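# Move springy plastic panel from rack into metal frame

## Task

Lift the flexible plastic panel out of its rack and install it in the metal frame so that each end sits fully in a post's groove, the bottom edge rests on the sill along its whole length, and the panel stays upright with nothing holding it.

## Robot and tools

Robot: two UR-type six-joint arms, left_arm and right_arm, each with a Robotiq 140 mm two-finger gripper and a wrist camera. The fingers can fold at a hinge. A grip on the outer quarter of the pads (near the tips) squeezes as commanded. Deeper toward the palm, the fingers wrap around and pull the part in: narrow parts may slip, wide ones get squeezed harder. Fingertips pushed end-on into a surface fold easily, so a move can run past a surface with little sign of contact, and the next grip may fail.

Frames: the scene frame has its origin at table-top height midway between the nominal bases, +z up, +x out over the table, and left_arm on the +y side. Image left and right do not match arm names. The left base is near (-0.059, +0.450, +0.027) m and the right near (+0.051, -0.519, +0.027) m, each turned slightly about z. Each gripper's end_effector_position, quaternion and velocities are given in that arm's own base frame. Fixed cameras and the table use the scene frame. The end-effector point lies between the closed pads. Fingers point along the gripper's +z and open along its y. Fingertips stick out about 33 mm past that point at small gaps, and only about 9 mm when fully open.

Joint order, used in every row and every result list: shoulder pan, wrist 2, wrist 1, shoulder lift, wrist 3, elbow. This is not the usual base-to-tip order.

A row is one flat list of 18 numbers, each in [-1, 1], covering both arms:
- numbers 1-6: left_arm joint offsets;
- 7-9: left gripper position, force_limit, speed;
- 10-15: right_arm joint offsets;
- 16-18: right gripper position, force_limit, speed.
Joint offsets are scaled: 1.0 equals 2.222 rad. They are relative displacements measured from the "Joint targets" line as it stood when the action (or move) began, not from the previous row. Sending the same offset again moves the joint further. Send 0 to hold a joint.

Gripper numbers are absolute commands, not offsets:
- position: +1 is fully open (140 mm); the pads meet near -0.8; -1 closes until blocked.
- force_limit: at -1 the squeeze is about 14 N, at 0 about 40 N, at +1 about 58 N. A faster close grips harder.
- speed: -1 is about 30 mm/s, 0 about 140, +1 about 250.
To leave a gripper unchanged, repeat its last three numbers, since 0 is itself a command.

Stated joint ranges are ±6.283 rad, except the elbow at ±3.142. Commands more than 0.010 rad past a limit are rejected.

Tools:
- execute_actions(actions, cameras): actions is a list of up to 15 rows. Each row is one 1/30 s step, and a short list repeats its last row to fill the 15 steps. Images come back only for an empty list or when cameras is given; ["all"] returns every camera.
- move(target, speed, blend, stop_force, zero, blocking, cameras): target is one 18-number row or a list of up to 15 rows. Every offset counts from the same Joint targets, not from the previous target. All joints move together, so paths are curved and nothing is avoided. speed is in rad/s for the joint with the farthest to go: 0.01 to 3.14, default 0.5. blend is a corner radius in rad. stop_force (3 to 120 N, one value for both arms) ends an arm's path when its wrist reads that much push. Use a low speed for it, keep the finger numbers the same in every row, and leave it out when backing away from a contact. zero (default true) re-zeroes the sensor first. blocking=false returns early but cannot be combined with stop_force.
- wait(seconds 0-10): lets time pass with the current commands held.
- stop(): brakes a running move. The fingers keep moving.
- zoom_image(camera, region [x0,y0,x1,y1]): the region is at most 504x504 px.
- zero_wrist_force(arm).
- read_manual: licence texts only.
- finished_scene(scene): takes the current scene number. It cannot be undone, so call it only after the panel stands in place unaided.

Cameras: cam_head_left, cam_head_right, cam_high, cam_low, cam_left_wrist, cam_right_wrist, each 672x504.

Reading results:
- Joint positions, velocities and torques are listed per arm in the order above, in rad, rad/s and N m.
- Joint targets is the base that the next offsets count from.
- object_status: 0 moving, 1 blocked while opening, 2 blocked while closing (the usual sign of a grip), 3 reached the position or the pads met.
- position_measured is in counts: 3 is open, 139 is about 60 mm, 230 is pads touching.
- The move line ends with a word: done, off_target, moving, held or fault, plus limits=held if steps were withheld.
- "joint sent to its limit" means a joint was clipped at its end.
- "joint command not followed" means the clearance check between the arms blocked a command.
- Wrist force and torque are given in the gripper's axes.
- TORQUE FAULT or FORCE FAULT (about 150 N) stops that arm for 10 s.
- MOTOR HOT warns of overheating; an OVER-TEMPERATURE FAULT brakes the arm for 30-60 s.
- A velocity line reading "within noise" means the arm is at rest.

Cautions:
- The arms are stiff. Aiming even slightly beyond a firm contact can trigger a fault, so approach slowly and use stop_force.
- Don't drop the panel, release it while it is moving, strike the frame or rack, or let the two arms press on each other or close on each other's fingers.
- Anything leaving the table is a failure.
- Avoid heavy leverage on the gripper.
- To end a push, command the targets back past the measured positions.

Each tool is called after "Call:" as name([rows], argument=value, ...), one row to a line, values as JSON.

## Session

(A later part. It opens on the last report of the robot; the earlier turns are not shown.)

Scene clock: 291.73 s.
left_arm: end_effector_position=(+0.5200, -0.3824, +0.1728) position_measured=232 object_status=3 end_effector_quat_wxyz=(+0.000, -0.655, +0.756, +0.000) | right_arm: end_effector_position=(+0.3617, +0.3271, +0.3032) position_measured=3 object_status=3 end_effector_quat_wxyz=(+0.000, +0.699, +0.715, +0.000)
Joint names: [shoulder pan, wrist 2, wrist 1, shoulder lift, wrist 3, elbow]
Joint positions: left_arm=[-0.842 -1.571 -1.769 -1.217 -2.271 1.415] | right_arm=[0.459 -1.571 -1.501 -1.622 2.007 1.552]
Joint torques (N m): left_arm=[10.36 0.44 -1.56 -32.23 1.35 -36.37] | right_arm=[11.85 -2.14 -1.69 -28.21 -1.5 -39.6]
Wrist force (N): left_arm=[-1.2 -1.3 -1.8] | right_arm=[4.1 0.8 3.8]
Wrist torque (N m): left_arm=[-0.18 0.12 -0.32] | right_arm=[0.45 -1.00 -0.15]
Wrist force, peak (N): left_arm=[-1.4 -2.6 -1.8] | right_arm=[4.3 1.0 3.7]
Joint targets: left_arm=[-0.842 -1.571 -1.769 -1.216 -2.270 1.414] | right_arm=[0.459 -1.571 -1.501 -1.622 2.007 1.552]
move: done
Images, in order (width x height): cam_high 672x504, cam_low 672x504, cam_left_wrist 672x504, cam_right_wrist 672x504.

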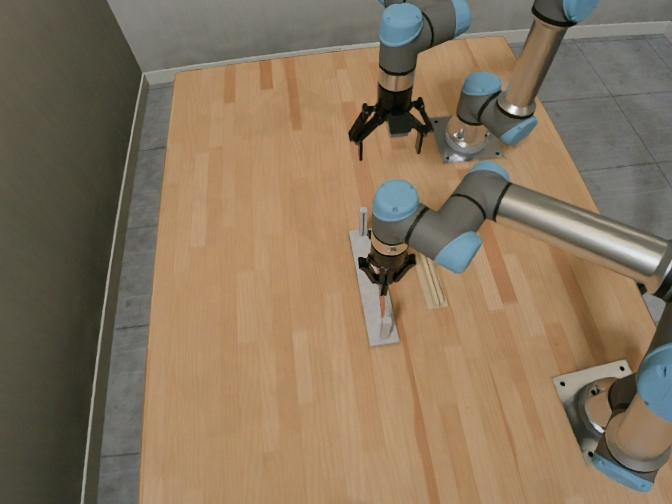

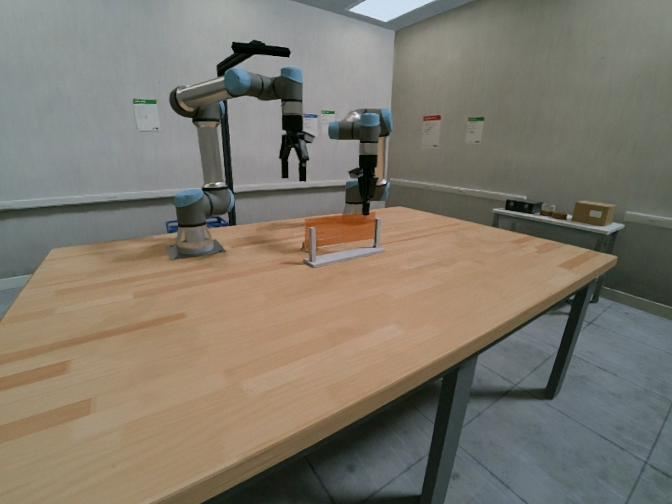

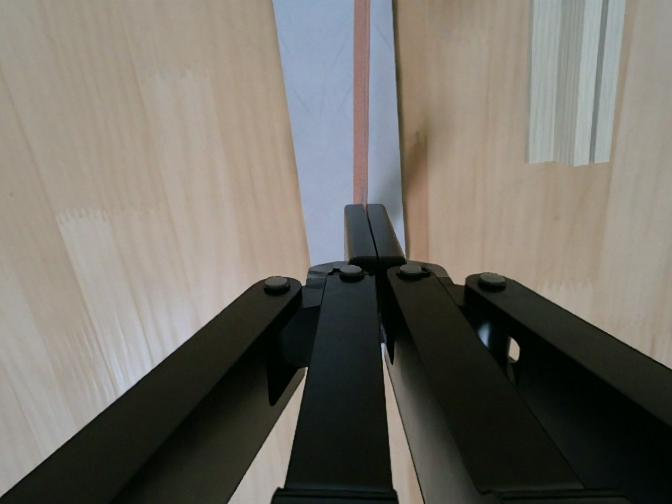

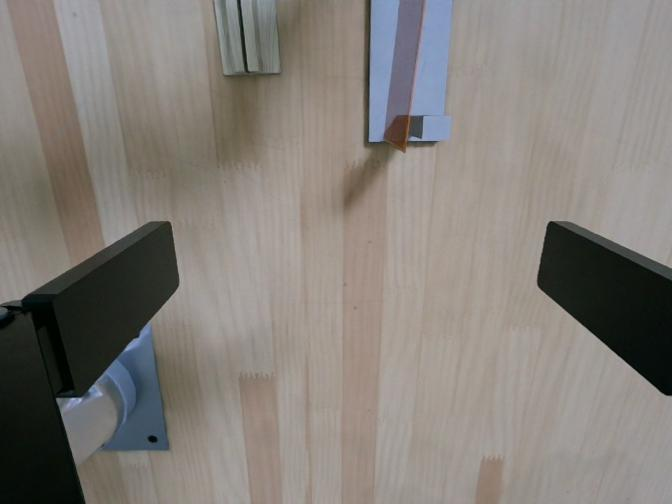

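Call:
zoom_image(camera="cam_high", region=[345, 190, 445, 355])

Call:
zoom_image(camera="cam_right_wrist", region=[340, 0, 480, 170])

Call:
zoom_image(camera="cam_low", region=[290, 190, 400, 275])

Scaled by 3.055 from the camera's 672x504 image, which has a finer 960x720 frame.

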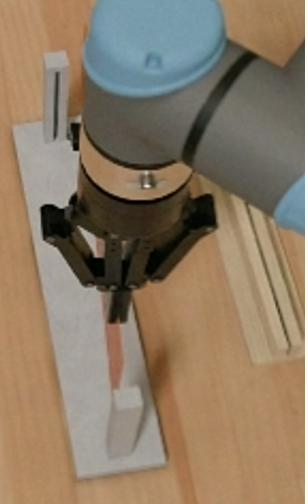

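Scaled by 2.965 from the camera's 672x504 image, which has a finer 960x720 frame.

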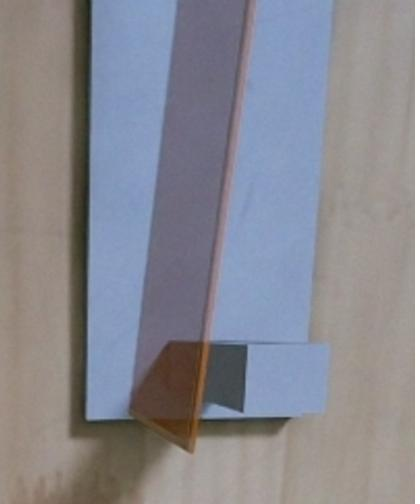

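Scaled by 4.582 from the camera's 672x504 image, which has a finer 960x720 frame.

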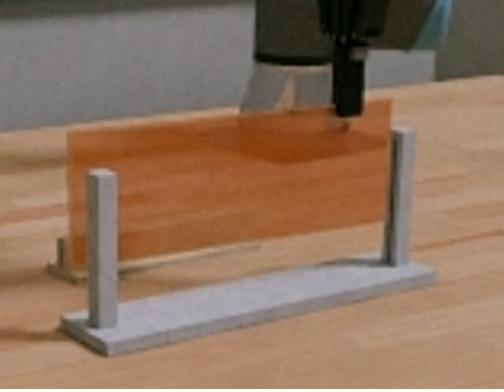

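Call:
move(target=[0, 0, -0.03543, 0.00794, 0, 0.02758, -1, 0.5, -0.5, 0.15347, 0, -0.60711, -0.15032, 0.31188, 0.36634, 1, 1, 1], speed=1.2, cameras=[])

Call:
move(target=[0, 0, 0, 0, 0, 0, -1, 0.5, -0.5, 0.02412, 0, -0.57043, 0.29176, 0.19874, 0.08074, 1, 1, 1], speed=1.2, cameras=["cam_right_wrist", "cam_high"])

Scene clock: 369.33 s.
left_arm: end_effector_position=(+0.5199, -0.3822, +0.1400) position_measured=232 object_status=3 end_effector_quat_wxyz=(+0.000, -0.655, +0.756, +0.000) | right_arm: end_effector_position=(+0.2543, +0.4527, +0.2753) position_measured=3 object_status=3 end_effector_quat_wxyz=(-0.075, +0.738, +0.527, +0.414)
Joint names: [shoulder pan, wrist 2, wrist 1, shoulder lift, wrist 3, elbow]
Joint positions: left_arm=[-0.842 -1.571 -1.847 -1.199 -2.27 1.476] | right_arm=[0.799 -1.571 -2.85 -1.956 2.7 2.366]
Joint torques (N m): left_arm=[10.33 0.38 -3.98 -32.46 1.42 -13.51] | right_arm=[11.9 -2.03 -5.92 -13.19 1.88 -14.75]
Wrist force (N): left_arm=[-1.1 -1.2 -1.8] | right_arm=[1.2 -0.6 2.4]
Wrist torque (N m): left_arm=[-0.17 0.10 -0.30] | right_arm=[0.12 -0.45 -0.33]
Wrist force, peak (N): left_arm=[-1.2 -1.5 -2.1] | right_arm=[4.2 0.9 3.8]
Joint targets: left_arm=[-0.842 -1.571 -1.847 -1.199 -2.270 1.476] | right_arm=[0.800 -1.571 -2.850 -1.956 2.700 2.366]
move: done
No camera images: "cameras" was empty.

Scene clock: 371.30 s.
left_arm: end_effector_position=(+0.5199, -0.3822, +0.1400) position_measured=232 object_status=3 end_effector_quat_wxyz=(+0.000, -0.655, +0.756, +0.000) | right_arm: end_effector_position=(+0.2712, +0.5132, +0.2180) position_measured=3 object_status=3 end_effector_quat_wxyz=(-0.252, +0.722, +0.328, +0.554)
Joint names: [shoulder pan, wrist 2, wrist 1, shoulder lift, wrist 3, elbow]
Joint positions: left_arm=[-0.842 -1.571 -1.847 -1.199 -2.27 1.476] | right_arm=[0.853 -1.571 -4.117 -1.308 3.142 2.546]
Joint torques (N m): left_arm=[9.38 0.23 -4.13 -32.55 1.39 -13.35] | right_arm=[11.84 -2.2 -4.95 -15.33 1.81 2.3]
Wrist force (N): left_arm=[-1.2 -1.3 -1.5] | right_arm=[-0.1 0.0 1.3]
Wrist torque (N m): left_arm=[-0.19 0.14 -0.30] | right_arm=[0.09 -0.11 -0.17]
Wrist force, peak (N): left_arm=[-1.6 -1.4 -1.9] | right_arm=[0.8 -0.8 2.4]
Joint targets: left_arm=[-0.842 -1.571 -1.847 -1.199 -2.270 1.476] | right_arm=[0.853 -1.571 -4.118 -1.308 3.142 2.546]
move: done
Images, in order (width x height): cam_high 672x504, cam_right_wrist 672x504.

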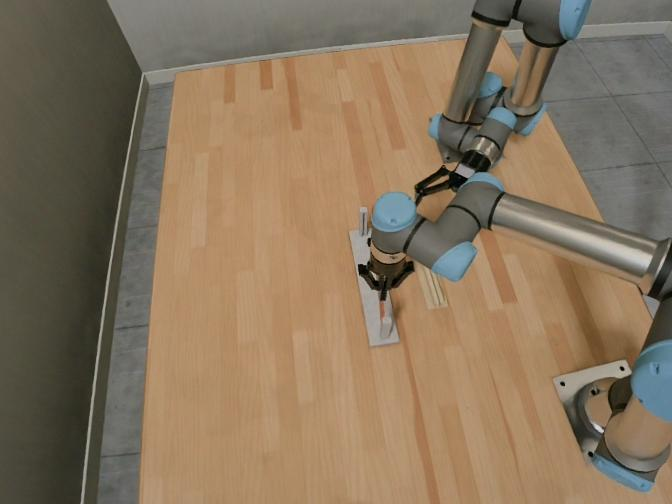

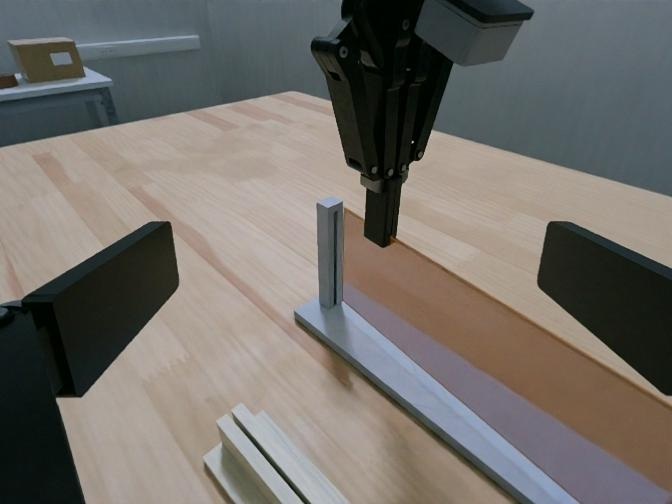

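Call:
zoom_image(camera="cam_right_wrist", region=[290, 185, 420, 335])

Scaled by 3.360 from the camera's 672x504 image, which has a finer 960x720 frame.

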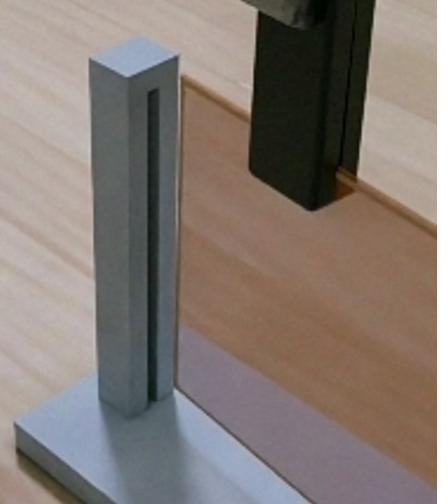

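Call:
move(target=[0.00443, 0, -0.01506, -0.00183, 0.00443, 0.01689, -1, 0.5, -0.5, 0, 0, 0, 0, 0, 0, 1, 1, 1], speed=0.05, stop_force=5, cameras=["cam_right_wrist"])

Call:
zoom_image(camera="cam_right_wrist", region=[290, 185, 420, 335])

Call:
zoom_image(camera="cam_right_wrist", region=[315, 260, 365, 320])

Scene clock: 385.27 s.
left_arm: end_effector_position=(+0.5200, -0.3731, +0.1281) position_measured=232 object_status=3 end_effector_quat_wxyz=(+0.000, -0.655, +0.756, +0.000) | right_arm: end_effector_position=(+0.2711, +0.5132, +0.2180) position_measured=3 object_status=3 end_effector_quat_wxyz=(-0.252, +0.722, +0.328, +0.554)
Joint names: [shoulder pan, wrist 2, wrist 1, shoulder lift, wrist 3, elbow]
Joint positions: left_arm=[-0.832 -1.571 -1.881 -1.203 -2.26 1.513] | right_arm=[0.853 -1.571 -4.118 -1.308 3.142 2.546]
Joint torques (N m): left_arm=[12.01 0.19 -3.89 -55.48 1.31 -13.1] | right_arm=[11.78 -2.13 -5.32 -16.05 1.87 2.65]
Wrist force (N): left_arm=[-0.1 -0.7 -2.1] | right_arm=[-0.2 -0.1 1.4]
Wrist torque (N m): left_arm=[-0.17 0.10 -0.33] | right_arm=[0.06 -0.08 -0.17]
Wrist force, peak (N): left_arm=[-1.2 -1.5 -1.9] | right_arm=[0.0 -0.2 1.5]
Joint targets: left_arm=[-0.832 -1.571 -1.881 -1.203 -2.260 1.513] | right_arm=[0.853 -1.571 -4.118 -1.308 3.142 2.546]
move: done
Images, in order (width x height): cam_right_wrist 672x504.

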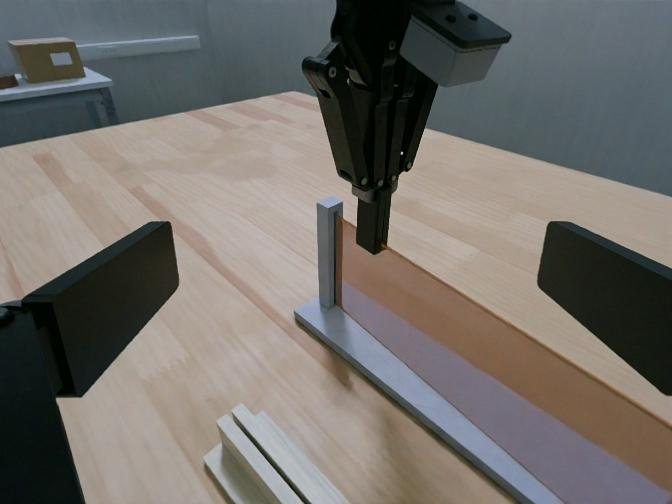

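Scaled by 3.360 from the camera's 672x504 image, which has a finer 960x720 frame.

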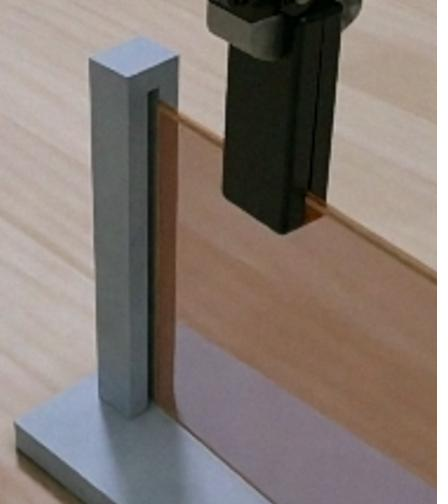

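Scaled by 8.400 from the camera's 672x504 image, which has a finer 960x720 frame.

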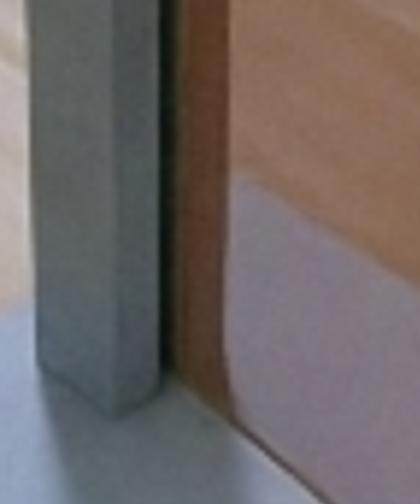

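Call:
move(target=[0.00602, 0, -0.00282, -0.00689, 0.00602, 0.00971, -1, 0.5, -0.5, 0, 0, 0, 0, 0, 0, 1, 1, 1], speed=0.02, stop_force=4, cameras=["cam_right_wrist"])

Call:
zoom_image(camera="cam_right_wrist", region=[290, 185, 420, 335])

Call:
zoom_image(camera="cam_right_wrist", region=[315, 195, 365, 255])

Scene clock: 403.53 s.
left_arm: end_effector_position=(+0.5202, -0.3640, +0.1280) position_measured=232 object_status=3 end_effector_quat_wxyz=(+0.000, -0.655, +0.756, +0.000) | right_arm: end_effector_position=(+0.2711, +0.5132, +0.2180) position_measured=3 object_status=3 end_effector_quat_wxyz=(-0.252, +0.722, +0.328, +0.554)
Joint names: [shoulder pan, wrist 2, wrist 1, shoulder lift, wrist 3, elbow]
Joint positions: left_arm=[-0.822 -1.571 -1.886 -1.214 -2.25 1.53] | right_arm=[0.853 -1.571 -4.118 -1.308 3.142 2.546]
Joint torques (N m): left_arm=[-5.78 0.59 -1.11 -30.86 -1.55 -35.47] | right_arm=[11.52 -1.97 -5.3 -15.34 1.76 2.24]
Wrist force (N): left_arm=[4.2 -1.1 -2.3] | right_arm=[0.1 -0.2 1.3]
Wrist torque (N m): left_arm=[-0.25 0.06 -0.30] | right_arm=[0.05 -0.14 -0.18]
Wrist force, peak (N): left_arm=[8.5 -1.1 -2.5] | right_arm=[-0.2 0.2 1.7]
Joint targets: left_arm=[-0.822 -1.571 -1.886 -1.214 -2.250 1.530] | right_arm=[0.853 -1.571 -4.118 -1.308 3.142 2.546]
move: contact (left_arm)
Images, in order (width x height): cam_right_wrist 672x504.

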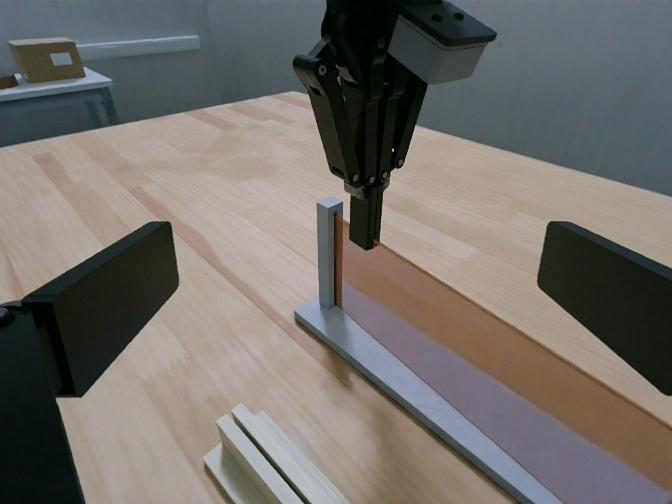

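Scaled by 3.360 from the camera's 672x504 image, which has a finer 960x720 frame.

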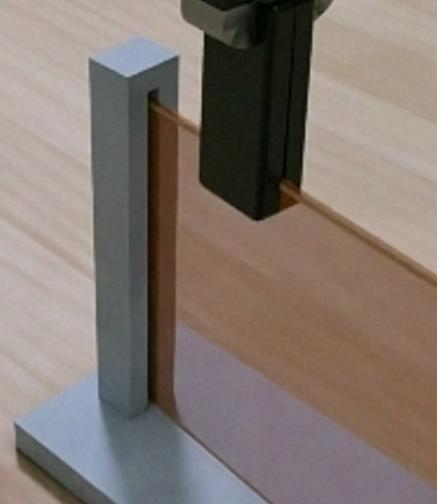

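Scaled by 8.400 from the camera's 672x504 image, which has a finer 960x720 frame.

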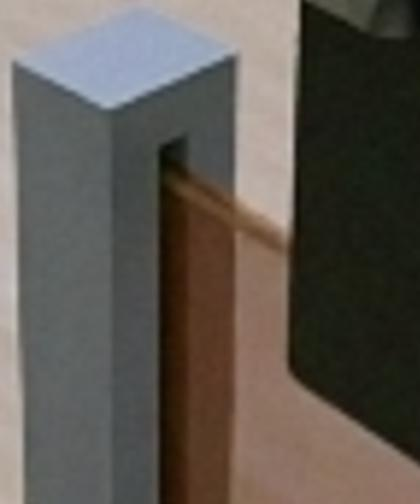

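Call:
move([
  [0.00054, 0, 0.00061, 0.00154, -0.01296, -0.00215, -1, 0.5, -0.5, 0, 0, 0, 0, 0, 0, 1, 1, 1],
  [0.00054, 0, -0.00692, 0.00384, -0.01296, 0.00308, -1, 0.5, -0.5, 0, 0, 0, 0, 0, 0, 1, 1, 1],
], speed=0.03, stop_force=4, cameras=["cam_right_wrist", "cam_low", "cam_left_wrist"])

Call:
zoom_image(camera="cam_right_wrist", region=[290, 185, 420, 335])

Call:
zoom_image(camera="cam_low", region=[290, 190, 400, 275])

Scene clock: 421.47 s.
left_arm: end_effector_position=(+0.5217, -0.3646, +0.1271) position_measured=232 object_status=3 end_effector_quat_wxyz=(+0.000, -0.666, +0.746, +0.000) | right_arm: end_effector_position=(+0.2711, +0.5132, +0.2180) position_measured=3 object_status=3 end_effector_quat_wxyz=(-0.252, +0.722, +0.328, +0.554)
Joint names: [shoulder pan, wrist 2, wrist 1, shoulder lift, wrist 3, elbow]
Joint positions: left_arm=[-0.821 -1.571 -1.887 -1.21 -2.278 1.526] | right_arm=[0.853 -1.571 -4.118 -1.308 3.142 2.546]
Joint torques (N m): left_arm=[5.58 1.41 -1.47 -52.9 1.44 -35.63] | right_arm=[12.1 -1.92 -5.27 -16.01 1.84 1.73]
Wrist force (N): left_arm=[-1.6 -0.7 -5.4] | right_arm=[-0.1 0.0 1.5]
Wrist torque (N m): left_arm=[-0.21 0.18 -0.22] | right_arm=[0.09 -0.11 -0.17]
Wrist force, peak (N): left_arm=[-2.3 -0.6 -10.4] | right_arm=[-0.3 -0.1 1.6]
Joint targets: left_arm=[-0.821 -1.571 -1.887 -1.210 -2.278 1.526] | right_arm=[0.853 -1.571 -4.118 -1.308 3.142 2.546]
move: contact (left_arm); path passed 1 of 2 targets; left_arm: the wrist 1 is farthest, 0.015 rad from its target
Images, in order (width x height): cam_low 672x504, cam_left_wrist 672x504, cam_right_wrist 672x504.

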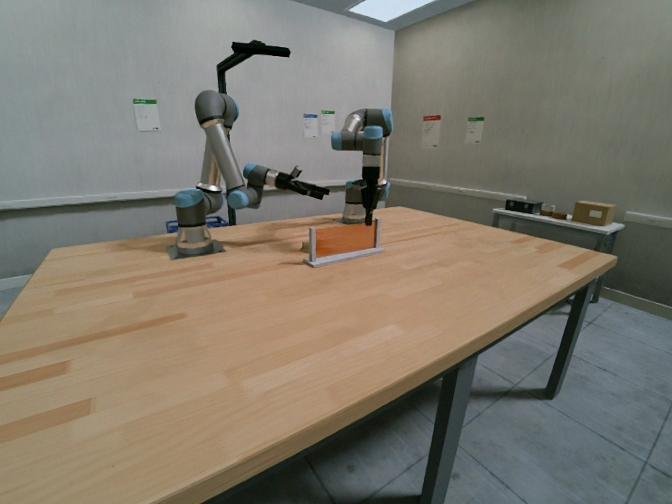

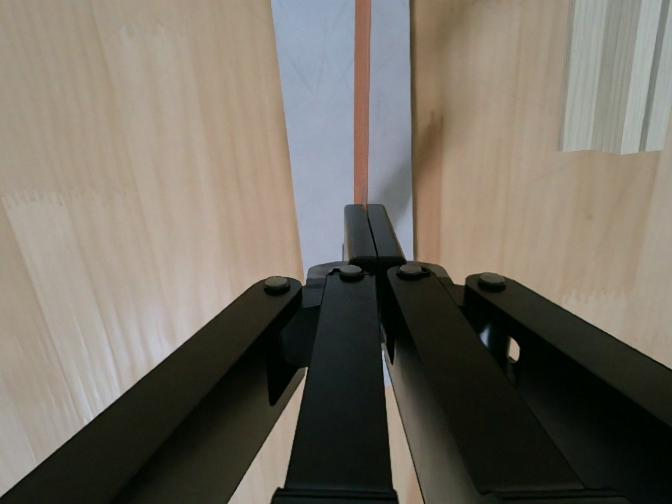

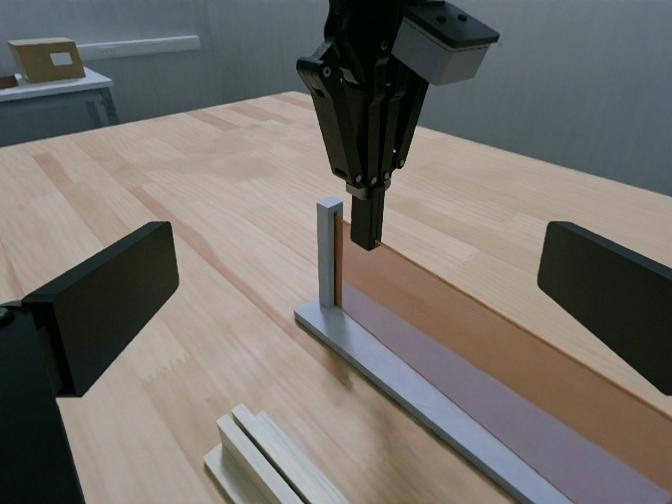

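Scaled by 3.360 from the camera's 672x504 image, which has a finer 960x720 frame.

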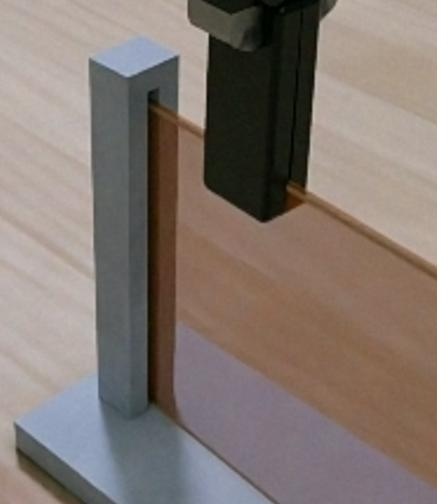

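Scaled by 4.582 from the camera's 672x504 image, which has a finer 960x720 frame.

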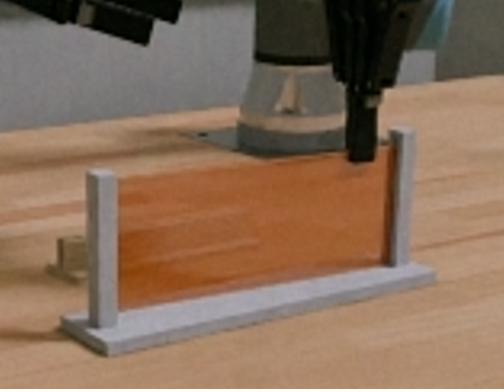

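Call:
move(target=[0, 0, 0, 0, 0, 0, -1, 0.5, -0.5, -0.02385, 0, 0.57066, -0.29163, 0.38614, -0.08101, 1, 1, 1], speed=1.2, cameras=[])

Call:
move(target=[0, 0, 0, 0, 0, 0, -1, 0.5, -0.5, -0.10859, 0, 0.48337, 0.26324, 0.58636, -0.35544, -0.09, 0, 0.5], speed=1.1, cameras=["cam_right_wrist", "cam_high", "cam_low"])

Scene clock: 450.93 s.
left_arm: end_effector_position=(+0.5217, -0.3646, +0.1271) position_measured=232 object_status=3 end_effector_quat_wxyz=(+0.000, -0.666, +0.746, +0.000) | right_arm: end_effector_position=(+0.2541, +0.4530, +0.2753) position_measured=3 object_status=3 end_effector_quat_wxyz=(-0.310, +0.907, -0.026, +0.285)
Joint names: [shoulder pan, wrist 2, wrist 1, shoulder lift, wrist 3, elbow]
Joint positions: left_arm=[-0.821 -1.571 -1.887 -1.21 -2.278 1.526] | right_arm=[0.8 -1.571 -2.85 -1.956 4 2.366]
Joint torques (N m): left_arm=[-2.74 1.5 -1.58 -53.37 1.38 -35.86] | right_arm=[-9.59 -1.94 -2.41 -12.6 1.9 -39.45]
Wrist force (N): left_arm=[-1.9 -0.9 -5.2] | right_arm=[2.1 3.0 3.2]
Wrist torque (N m): left_arm=[-0.25 0.25 -0.22] | right_arm=[0.67 -0.56 -0.07]
Wrist force, peak (N): left_arm=[-2.0 -0.7 -5.9] | right_arm=[1.9 2.9 3.5]
Joint targets: left_arm=[-0.821 -1.571 -1.887 -1.210 -2.278 1.526] | right_arm=[0.800 -1.571 -2.850 -1.956 4.000 2.366]
move: done
No camera images: "cameras" was empty.

Scene clock: 453.03 s.
left_arm: end_effector_position=(+0.5217, -0.3646, +0.1271) position_measured=232 object_status=3 end_effector_quat_wxyz=(+0.000, -0.666, +0.746, +0.000) | right_arm: end_effector_position=(+0.4109, +0.4141, +0.1881) position_measured=140 object_status=3 end_effector_quat_wxyz=(+0.000, +0.696, -0.718, +0.000)
Joint names: [shoulder pan, wrist 2, wrist 1, shoulder lift, wrist 3, elbow]
Joint positions: left_arm=[-0.821 -1.571 -1.887 -1.21 -2.278 1.526] | right_arm=[0.559 -1.571 -1.776 -1.371 5.302 1.576]
Joint torques (N m): left_arm=[-2.41 1.56 -1.63 -52.88 1.51 -34.89] | right_arm=[-9.32 -1.92 -1.93 -26.22 1.87 -38.97]
Wrist force (N): left_arm=[-1.7 -0.4 -5.2] | right_arm=[4.1 0.8 3.6]
Wrist torque (N m): left_arm=[-0.15 0.21 -0.22] | right_arm=[0.45 -0.99 -0.31]
Wrist force, peak (N): left_arm=[-1.9 -0.8 -5.8] | right_arm=[4.3 2.5 3.6]
Joint targets: left_arm=[-0.821 -1.571 -1.887 -1.210 -2.278 1.526] | right_arm=[0.559 -1.571 -1.776 -1.371 5.303 1.576]
move: done
Images, in order (width x height): cam_high 672x504, cam_low 672x504, cam_right_wrist 672x504.

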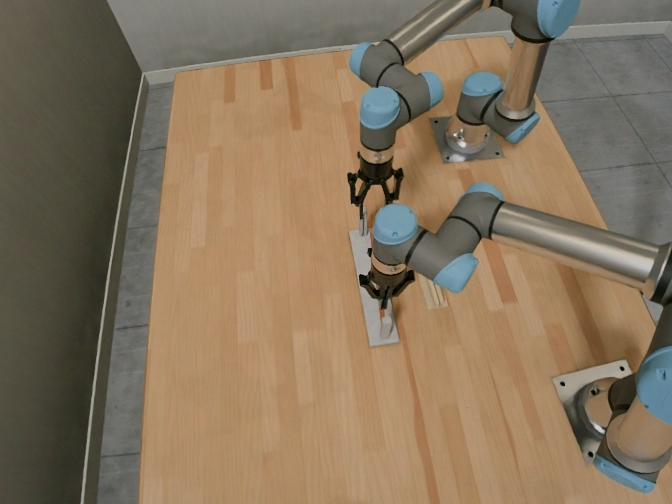

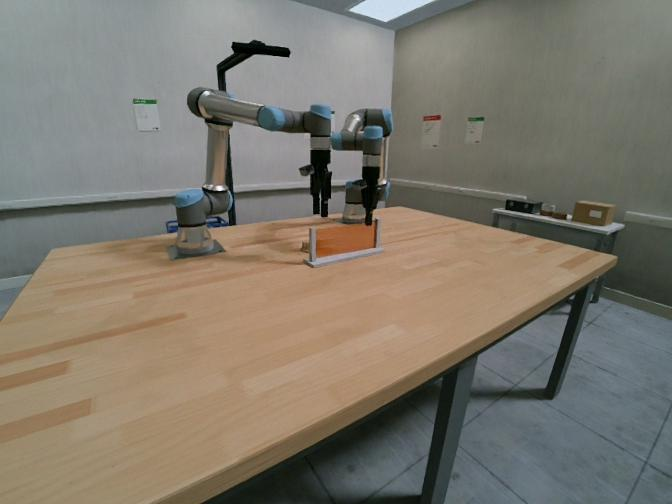

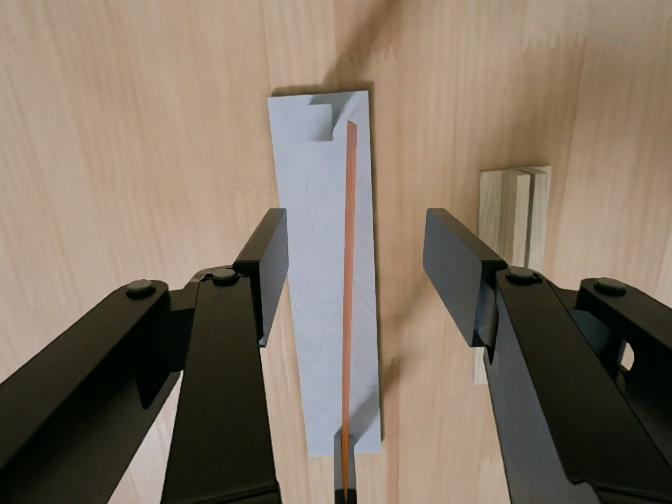

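Call:
zoom_image(camera="cam_right_wrist", region=[260, 80, 400, 230])

Call:
zoom_image(camera="cam_right_wrist", region=[240, 190, 460, 360])

Scaled by 3.360 from the camera's 672x504 image, which has a finer 960x720 frame.

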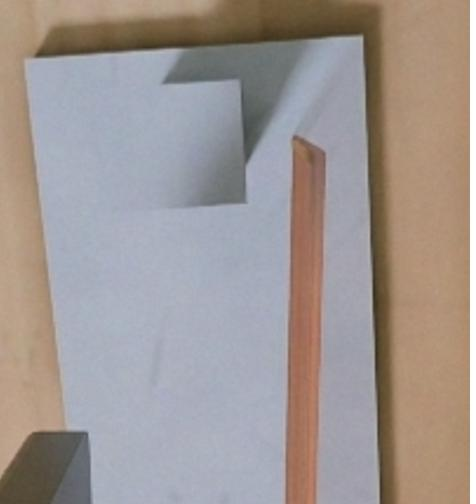

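Scaled by 2.291 from the camera's 672x504 image, which has a finer 960x720 frame.

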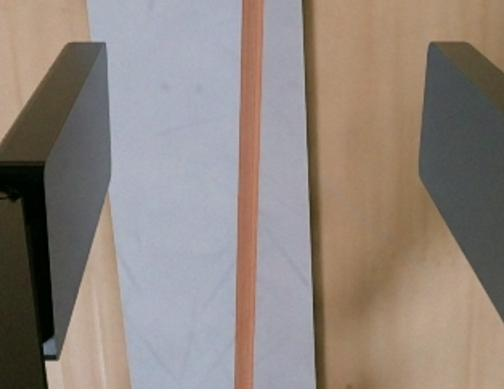

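Call:
move(target=[0, 0, 0, 0, 0, 0, -1, 0.5, -0.5, 0.0008, 0, -0.00038, -0.00176, 0.00088, 0.00223, -1, -1, 0], speed=0.2, cameras=[])

Call:
move(target=[0, 0, 0, 0, 0, 0, -1, 0.5, -0.5, 0, 0, -0.07309, 0.01955, 0, 0.05354, -1, -1, 0], speed=0.055, stop_force=4, cameras=["cam_right_wrist"])

Scene clock: 514.50 s.
left_arm: end_effector_position=(+0.5217, -0.3646, +0.1271) position_measured=232 object_status=3 end_effector_quat_wxyz=(+0.000, -0.666, +0.746, +0.000) | right_arm: end_effector_position=(+0.4088, +0.4139, +0.1880) position_measured=233 object_status=3 end_effector_quat_wxyz=(+0.000, +0.696, -0.718, +0.000)
Joint names: [shoulder pan, wrist 2, wrist 1, shoulder lift, wrist 3, elbow]
Joint positions: left_arm=[-0.821 -1.571 -1.887 -1.21 -2.278 1.526] | right_arm=[0.561 -1.571 -1.776 -1.375 5.305 1.581]
Joint torques (N m): left_arm=[-2.92 1.61 -1.62 -53.07 1.39 -35.11] | right_arm=[10.29 -1.87 -5.02 -41.34 1.93 -12.08]
Wrist force (N): left_arm=[-1.9 -0.6 -5.4] | right_arm=[4.2 0.8 3.6]
Wrist torque (N m): left_arm=[-0.19 0.25 -0.22] | right_arm=[0.44 -1.01 -0.31]
Wrist force, peak (N): left_arm=[-1.9 -0.9 -5.9] | right_arm=[4.1 1.0 3.8]
Joint targets: left_arm=[-0.821 -1.571 -1.887 -1.210 -2.278 1.526] | right_arm=[0.561 -1.571 -1.776 -1.375 5.305 1.581]
move: done
No camera images: "cameras" was empty.

Scene clock: 517.93 s.
left_arm: end_effector_position=(+0.5217, -0.3646, +0.1271) position_measured=232 object_status=3 end_effector_quat_wxyz=(+0.000, -0.666, +0.746, +0.000) | right_arm: end_effector_position=(+0.4095, +0.4144, +0.1395) position_measured=233 object_status=3 end_effector_quat_wxyz=(+0.000, +0.696, -0.718, +0.000)
Joint names: [shoulder pan, wrist 2, wrist 1, shoulder lift, wrist 3, elbow]
Joint positions: left_arm=[-0.821 -1.571 -1.887 -1.21 -2.278 1.526] | right_arm=[0.561 -1.571 -1.897 -1.343 5.305 1.67]
Joint torques (N m): left_arm=[-2.39 1.46 -1.87 -53.38 1.49 -34.47] | right_arm=[11.17 -1.72 -1.21 -38.37 1.78 -36.42]
Wrist force (N): left_arm=[-1.6 -0.7 -5.6] | right_arm=[4.2 0.7 -0.9]
Wrist torque (N m): left_arm=[-0.20 0.26 -0.22] | right_arm=[0.41 -0.99 -0.30]
Wrist force, peak (N): left_arm=[-1.9 -0.6 -5.9] | right_arm=[5.0 0.7 -7.2]
Joint targets: left_arm=[-0.821 -1.571 -1.887 -1.210 -2.278 1.526] | right_arm=[0.561 -1.571 -1.897 -1.343 5.305 1.670]
move: contact (right_arm); right_arm: the wrist 1 is farthest, 0.041 rad from its target
Images, in order (width x height): cam_right_wrist 672x504.

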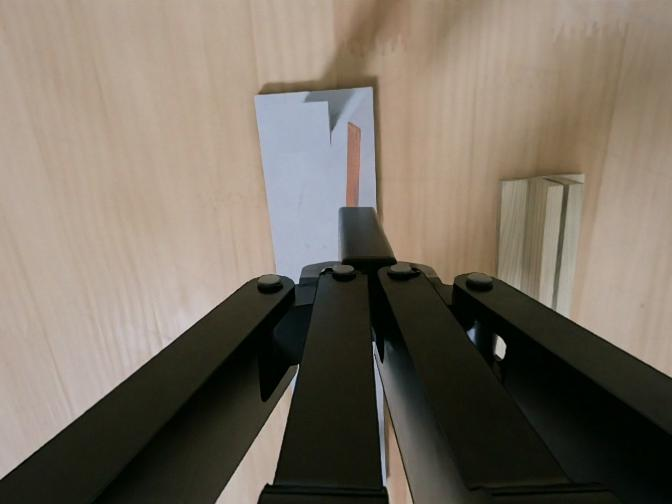

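Call:
move(target=[0, 0, 0, 0, 0, 0, -1, 0.5, -0.5, 0, 0, 0.01322, -0.00389, 0, -0.00969, -0.216, 0, 1], speed=0.1, cameras=[])

Call:
move([
  [0, 0, 0, 0, 0, 0, -1, 0.5, -0.5, 0, 0, -0.0264, 0.00801, 0, 0.01839, -0.216, 0, 1],
  [0, 0, 0, 0, 0, 0, -1, 0.5, -0.5, 0, 0, -0.0264, 0.00801, 0, 0.01839, -1, 1, -0.5],
], speed=0.1, cameras=["cam_right_wrist", "cam_low"])

Scene clock: 524.33 s.
left_arm: end_effector_position=(+0.5217, -0.3646, +0.1271) position_measured=232 object_status=3 end_effector_quat_wxyz=(+0.000, -0.666, +0.746, +0.000) | right_arm: end_effector_position=(+0.4097, +0.4145, +0.1515) position_measured=156 object_status=3 end_effector_quat_wxyz=(+0.000, +0.696, -0.718, +0.000)
Joint names: [shoulder pan, wrist 2, wrist 1, shoulder lift, wrist 3, elbow]
Joint positions: left_arm=[-0.821 -1.571 -1.887 -1.21 -2.278 1.526] | right_arm=[0.561 -1.571 -1.868 -1.351 5.305 1.648]
Joint torques (N m): left_arm=[-2.49 1.49 -1.96 -51.8 1.41 -35.6] | right_arm=[9.24 -1.38 -1.67 -41.67 1.72 -36.8]
Wrist force (N): left_arm=[-1.8 -0.9 -5.4] | right_arm=[4.0 0.6 3.4]
Wrist torque (N m): left_arm=[-0.25 0.24 -0.22] | right_arm=[0.42 -0.98 -0.30]
Wrist force, peak (N): left_arm=[-1.8 -0.4 -5.9] | right_arm=[4.2 0.8 4.0]
Joint targets: left_arm=[-0.821 -1.571 -1.887 -1.210 -2.278 1.526] | right_arm=[0.561 -1.571 -1.868 -1.351 5.305 1.648]
move: done
No camera images: "cameras" was empty.

Scene clock: 526.43 s.
left_arm: end_effector_position=(+0.5217, -0.3646, +0.1271) position_measured=232 object_status=3 end_effector_quat_wxyz=(+0.000, -0.666, +0.746, +0.000) | right_arm: end_effector_position=(+0.4097, +0.4145, +0.1281) position_measured=232 object_status=0 end_effector_quat_wxyz=(+0.000, +0.696, -0.718, +0.000)
Joint names: [shoulder pan, wrist 2, wrist 1, shoulder lift, wrist 3, elbow]
Joint positions: left_arm=[-0.821 -1.571 -1.887 -1.21 -2.278 1.526] | right_arm=[0.561 -1.571 -1.927 -1.334 5.305 1.689]
Joint torques (N m): left_arm=[-2.62 1.63 -1.74 -49.94 1.39 -35.04] | right_arm=[7.55 -1.01 -4.96 -27.8 1.77 -12.62]
Wrist force (N): left_arm=[-1.8 -0.5 -5.4] | right_arm=[4.6 0.9 2.6]
Wrist torque (N m): left_arm=[-0.18 0.22 -0.21] | right_arm=[0.46 -1.05 -0.29]
Wrist force, peak (N): left_arm=[-2.1 -0.8 -5.9] | right_arm=[4.4 0.7 3.6]
Joint targets: left_arm=[-0.821 -1.571 -1.887 -1.210 -2.278 1.526] | right_arm=[0.561 -1.571 -1.927 -1.334 5.305 1.689]
move: done
Images, in order (width x height): cam_low 672x504, cam_right_wrist 672x504.

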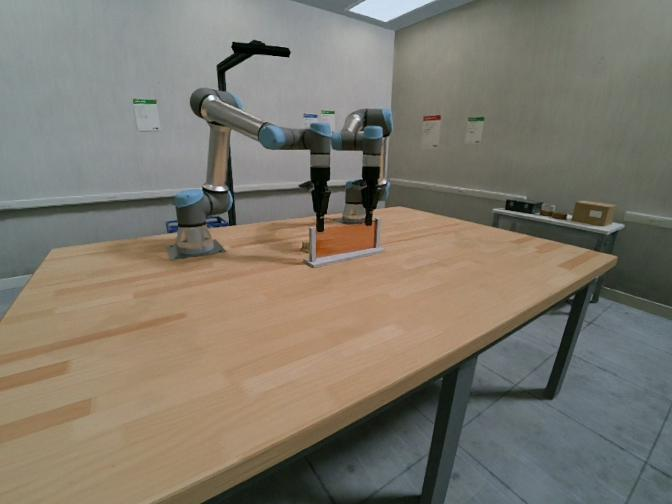

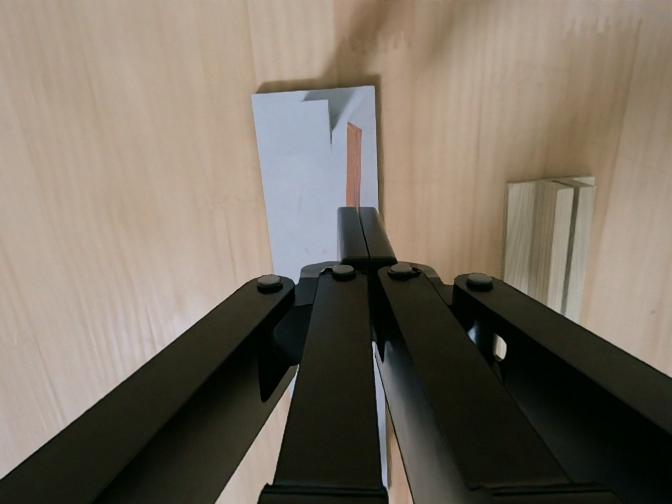

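Call:
zoom_image(camera="cam_right_wrist", region=[240, 70, 400, 240])

Scaled by 2.965 from the camera's 672x504 image, which has a finer 960x720 frame.

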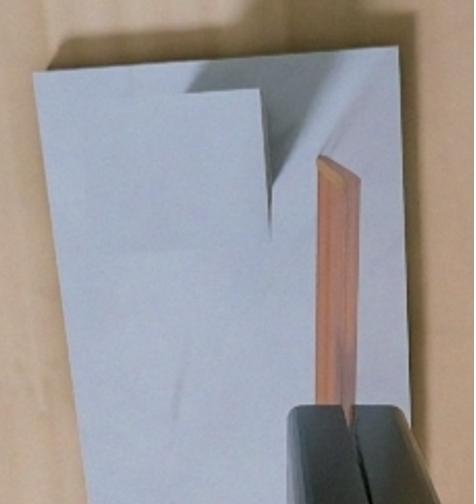

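Call:
move([
  [0, 0, 0, 0, 0, 0, -0.216, 0, 0, 0, 0, 0, 0, 0, 0, -1, 1, -0.5],
  [0, 0, 0.07612, -0.01724, 0, -0.05879, -0.216, 0, 0, 0, 0, 0, 0, 0, 0, -1, 1, -0.5],
  [-0.19307, 0.21197, -0.18587, -0.24302, -0.32493, 0.19082, -0.216, 0, 0, 0, 0, 0, 0, 0, 0, -1, 1, -0.5],
  [-0.45607, 0.52862, -0.55221, -0.12538, -0.78920, 0.38893, -0.216, 0, 0, 0, 0, 0, 0, 0, 0, -1, 1, -0.5],
], speed=[0.5, 0.3, 1.0, 1.0], blend=[0, 0.03, 0.2, 0], cameras=["cam_left_wrist", "cam_right_wrist", "cam_low"])

Scene clock: 561.60 s.
left_arm: end_effector_position=(+0.2939, -0.5245, +0.2419) position_measured=156 object_status=3 end_effector_quat_wxyz=(+0.148, +0.783, -0.204, +0.569) | right_arm: end_effector_position=(+0.4097, +0.4145, +0.1281) position_measured=232 object_status=3 end_effector_quat_wxyz=(+0.000, +0.696, -0.718, +0.000)
Joint names: [shoulder pan, wrist 2, wrist 1, shoulder lift, wrist 3, elbow]
Joint positions: left_arm=[-1.834 -0.396 -3.113 -1.489 -4.031 2.39] | right_arm=[0.561 -1.571 -1.927 -1.334 5.305 1.689]
Joint torques (N m): left_arm=[-6.09 3.88 -3.79 -11.18 -1.59 -5.8] | right_arm=[3.75 -0.13 -4.61 -27.86 1.52 -12.64]
Wrist force (N): left_arm=[-0.2 -0.5 1.2] | right_arm=[4.2 0.9 2.9]
Wrist torque (N m): left_arm=[-0.17 0.03 0.05] | right_arm=[0.44 -1.00 -0.30]
Wrist force, peak (N): left_arm=[-2.0 -0.5 -5.9] | right_arm=[4.5 0.7 3.0]
Joint targets: left_arm=[-1.834 -0.396 -3.114 -1.489 -4.032 2.390] | right_arm=[0.561 -1.571 -1.927 -1.334 5.305 1.689]
move: done
Images, in order (width x height): cam_low 672x504, cam_left_wrist 672x504, cam_right_wrist 672x504.

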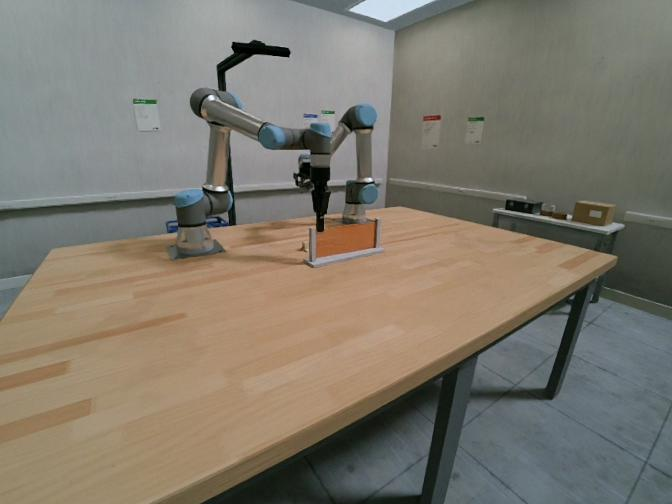

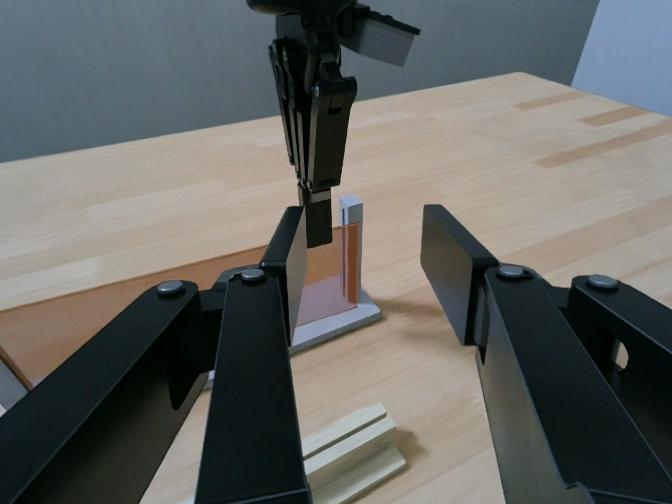

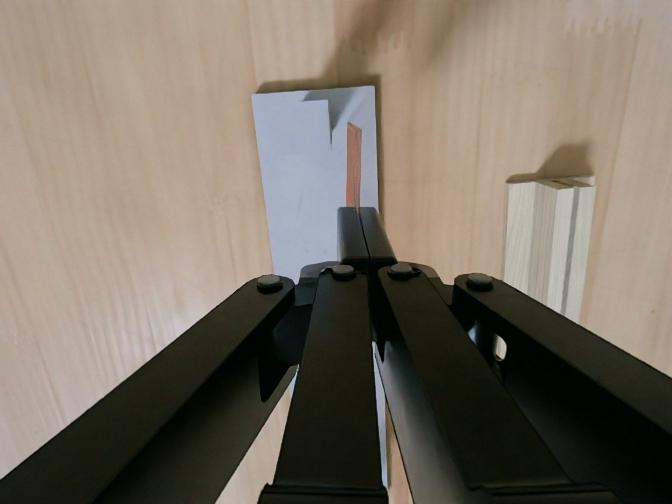

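Call:
execute_actions(actions=[], cameras=["cam_left_wrist", "cam_low"])

Call:
zoom_image(camera="cam_left_wrist", region=[300, 180, 400, 320])

Scene clock: 571.53 s.
left_arm: end_effector_position=(+0.2939, -0.5244, +0.2419) position_measured=156 object_status=3 end_effector_quat_wxyz=(+0.148, +0.783, -0.204, +0.569) | right_arm: end_effector_position=(+0.4097, +0.4145, +0.1281) position_measured=232 object_status=3 end_effector_quat_wxyz=(+0.000, +0.696, -0.718, +0.000)
Joint names: [shoulder pan, wrist 2, wrist 1, shoulder lift, wrist 3, elbow]
Joint positions: left_arm=[-1.834 -0.396 -3.114 -1.489 -4.032 2.39] | right_arm=[0.561 -1.571 -1.927 -1.334 5.305 1.689]
Joint velocities: within noise
Joint torques (N m): left_arm=[-8.35 3.85 -3.76 -11.14 -1.63 -5.16] | right_arm=[2.12 0.19 -4.43 -28.02 1.32 -12.79]
Wrist force (N): left_arm=[0.0 -0.4 1.0] | right_arm=[4.3 0.8 3.0]
Wrist torque (N m): left_arm=[-0.15 -0.01 0.05] | right_arm=[0.44 -1.00 -0.30]
Wrist force, peak (N): left_arm=[-0.2 -0.7 1.3] | right_arm=[4.6 0.7 2.9]
Joint targets: left_arm=[-1.834 -0.396 -3.114 -1.489 -4.032 2.390] | right_arm=[0.561 -1.571 -1.927 -1.334 5.305 1.689]
Tool commands: left_gripper/position=-0.216 left_gripper/force_limit=+0.0 left_gripper/speed=+0.0 right_gripper/position=-1.0 right_gripper/force_limit=+1.0 right_gripper/speed=-0.5
Images, in order (width x height): cam_low 672x504, cam_left_wrist 672x504.

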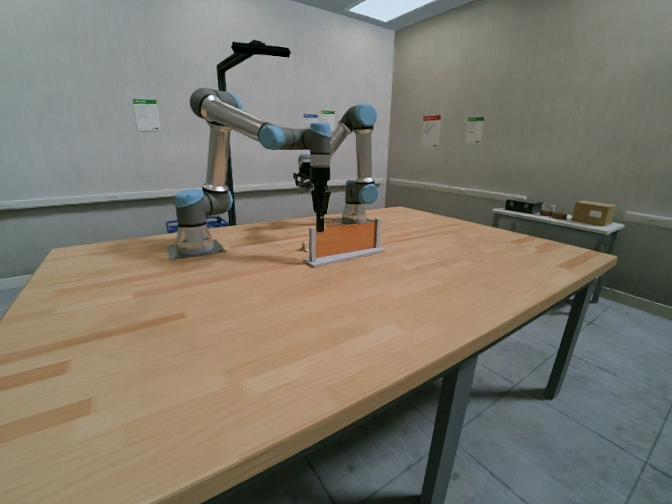

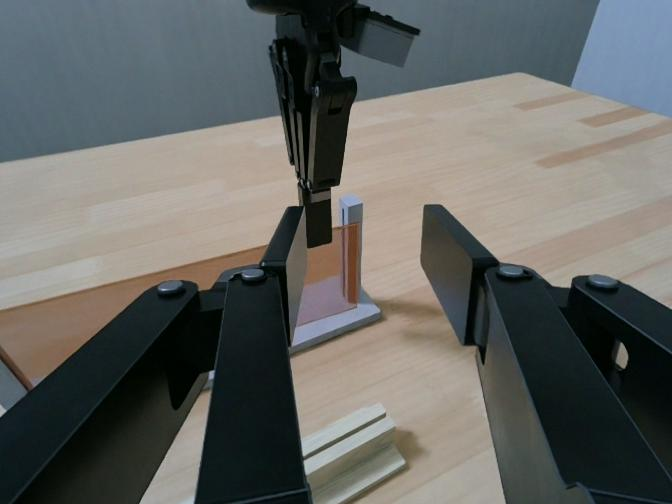

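Scaled by 3.600 from the camera's 672x504 image, which has a finer 960x720 frame.

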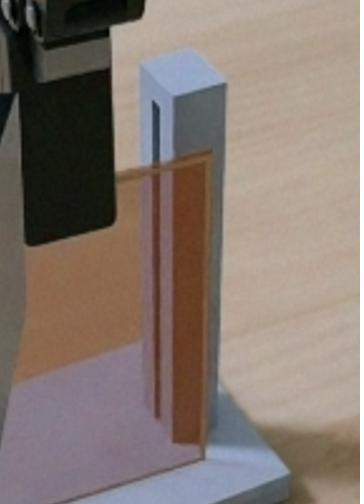

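Call:
move(target=[0,0,0,0,0,0,-0.216,0,0, 0.002566,0,-0.0000765,-0.000283,-0.08114,0.00036,-1,1,-0.5], speed=0.08, stop_force=40, cameras=["cam_left_wrist"])

Call:
zoom_image(camera="cam_left_wrist", region=[300, 180, 400, 320])

Scene clock: 622.13 s.
left_arm: end_effector_position=(+0.2939, -0.5244, +0.2419) position_measured=156 object_status=3 end_effector_quat_wxyz=(+0.148, +0.783, -0.204, +0.569) | right_arm: end_effector_position=(+0.4071, +0.4167, +0.1281) position_measured=232 object_status=3 end_effector_quat_wxyz=(+0.000, +0.760, -0.650, +0.000)
Joint names: [shoulder pan, wrist 2, wrist 1, shoulder lift, wrist 3, elbow]
Joint positions: left_arm=[-1.834 -0.396 -3.114 -1.489 -4.032 2.39] | right_arm=[0.566 -1.571 -1.927 -1.334 5.124 1.69]
Joint torques (N m): left_arm=[-8.2 3.65 -3.79 -10.86 -1.35 -5.52] | right_arm=[14.45 0.91 -5.55 -39.94 -1.97 -12.35]
Wrist force (N): left_arm=[-0.2 -0.5 1.0] | right_arm=[9.3 0.6 0.8]
Wrist torque (N m): left_arm=[-0.17 0.05 0.05] | right_arm=[0.41 -0.76 -0.04]
Wrist force, peak (N): left_arm=[0.0 -0.4 1.6] | right_arm=[9.8 0.5 1.1]
Joint targets: left_arm=[-1.834 -0.396 -3.114 -1.489 -4.032 2.390] | right_arm=[0.566 -1.571 -1.927 -1.334 5.124 1.690]
move: done
Images, in order (width x height): cam_left_wrist 672x504.

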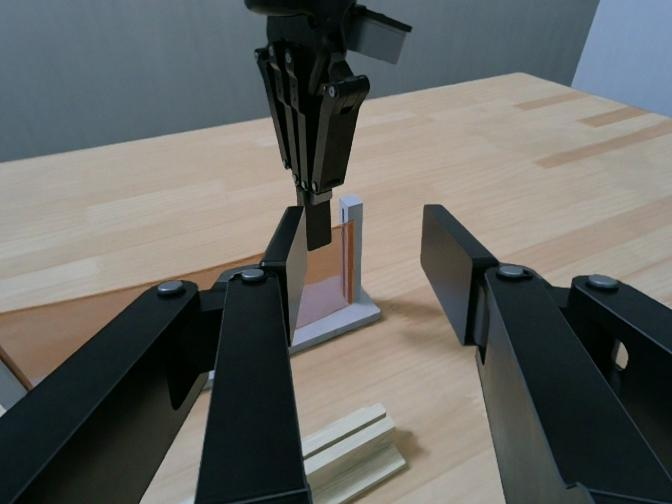

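Scaled by 3.600 from the camera's 672x504 image, which has a finer 960x720 frame.

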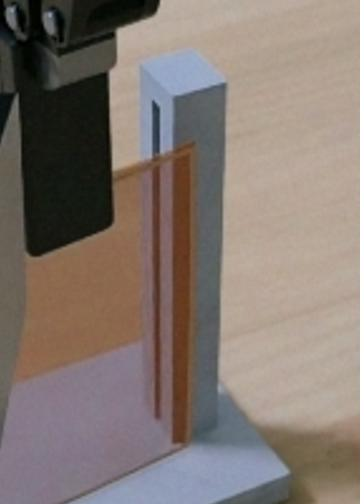

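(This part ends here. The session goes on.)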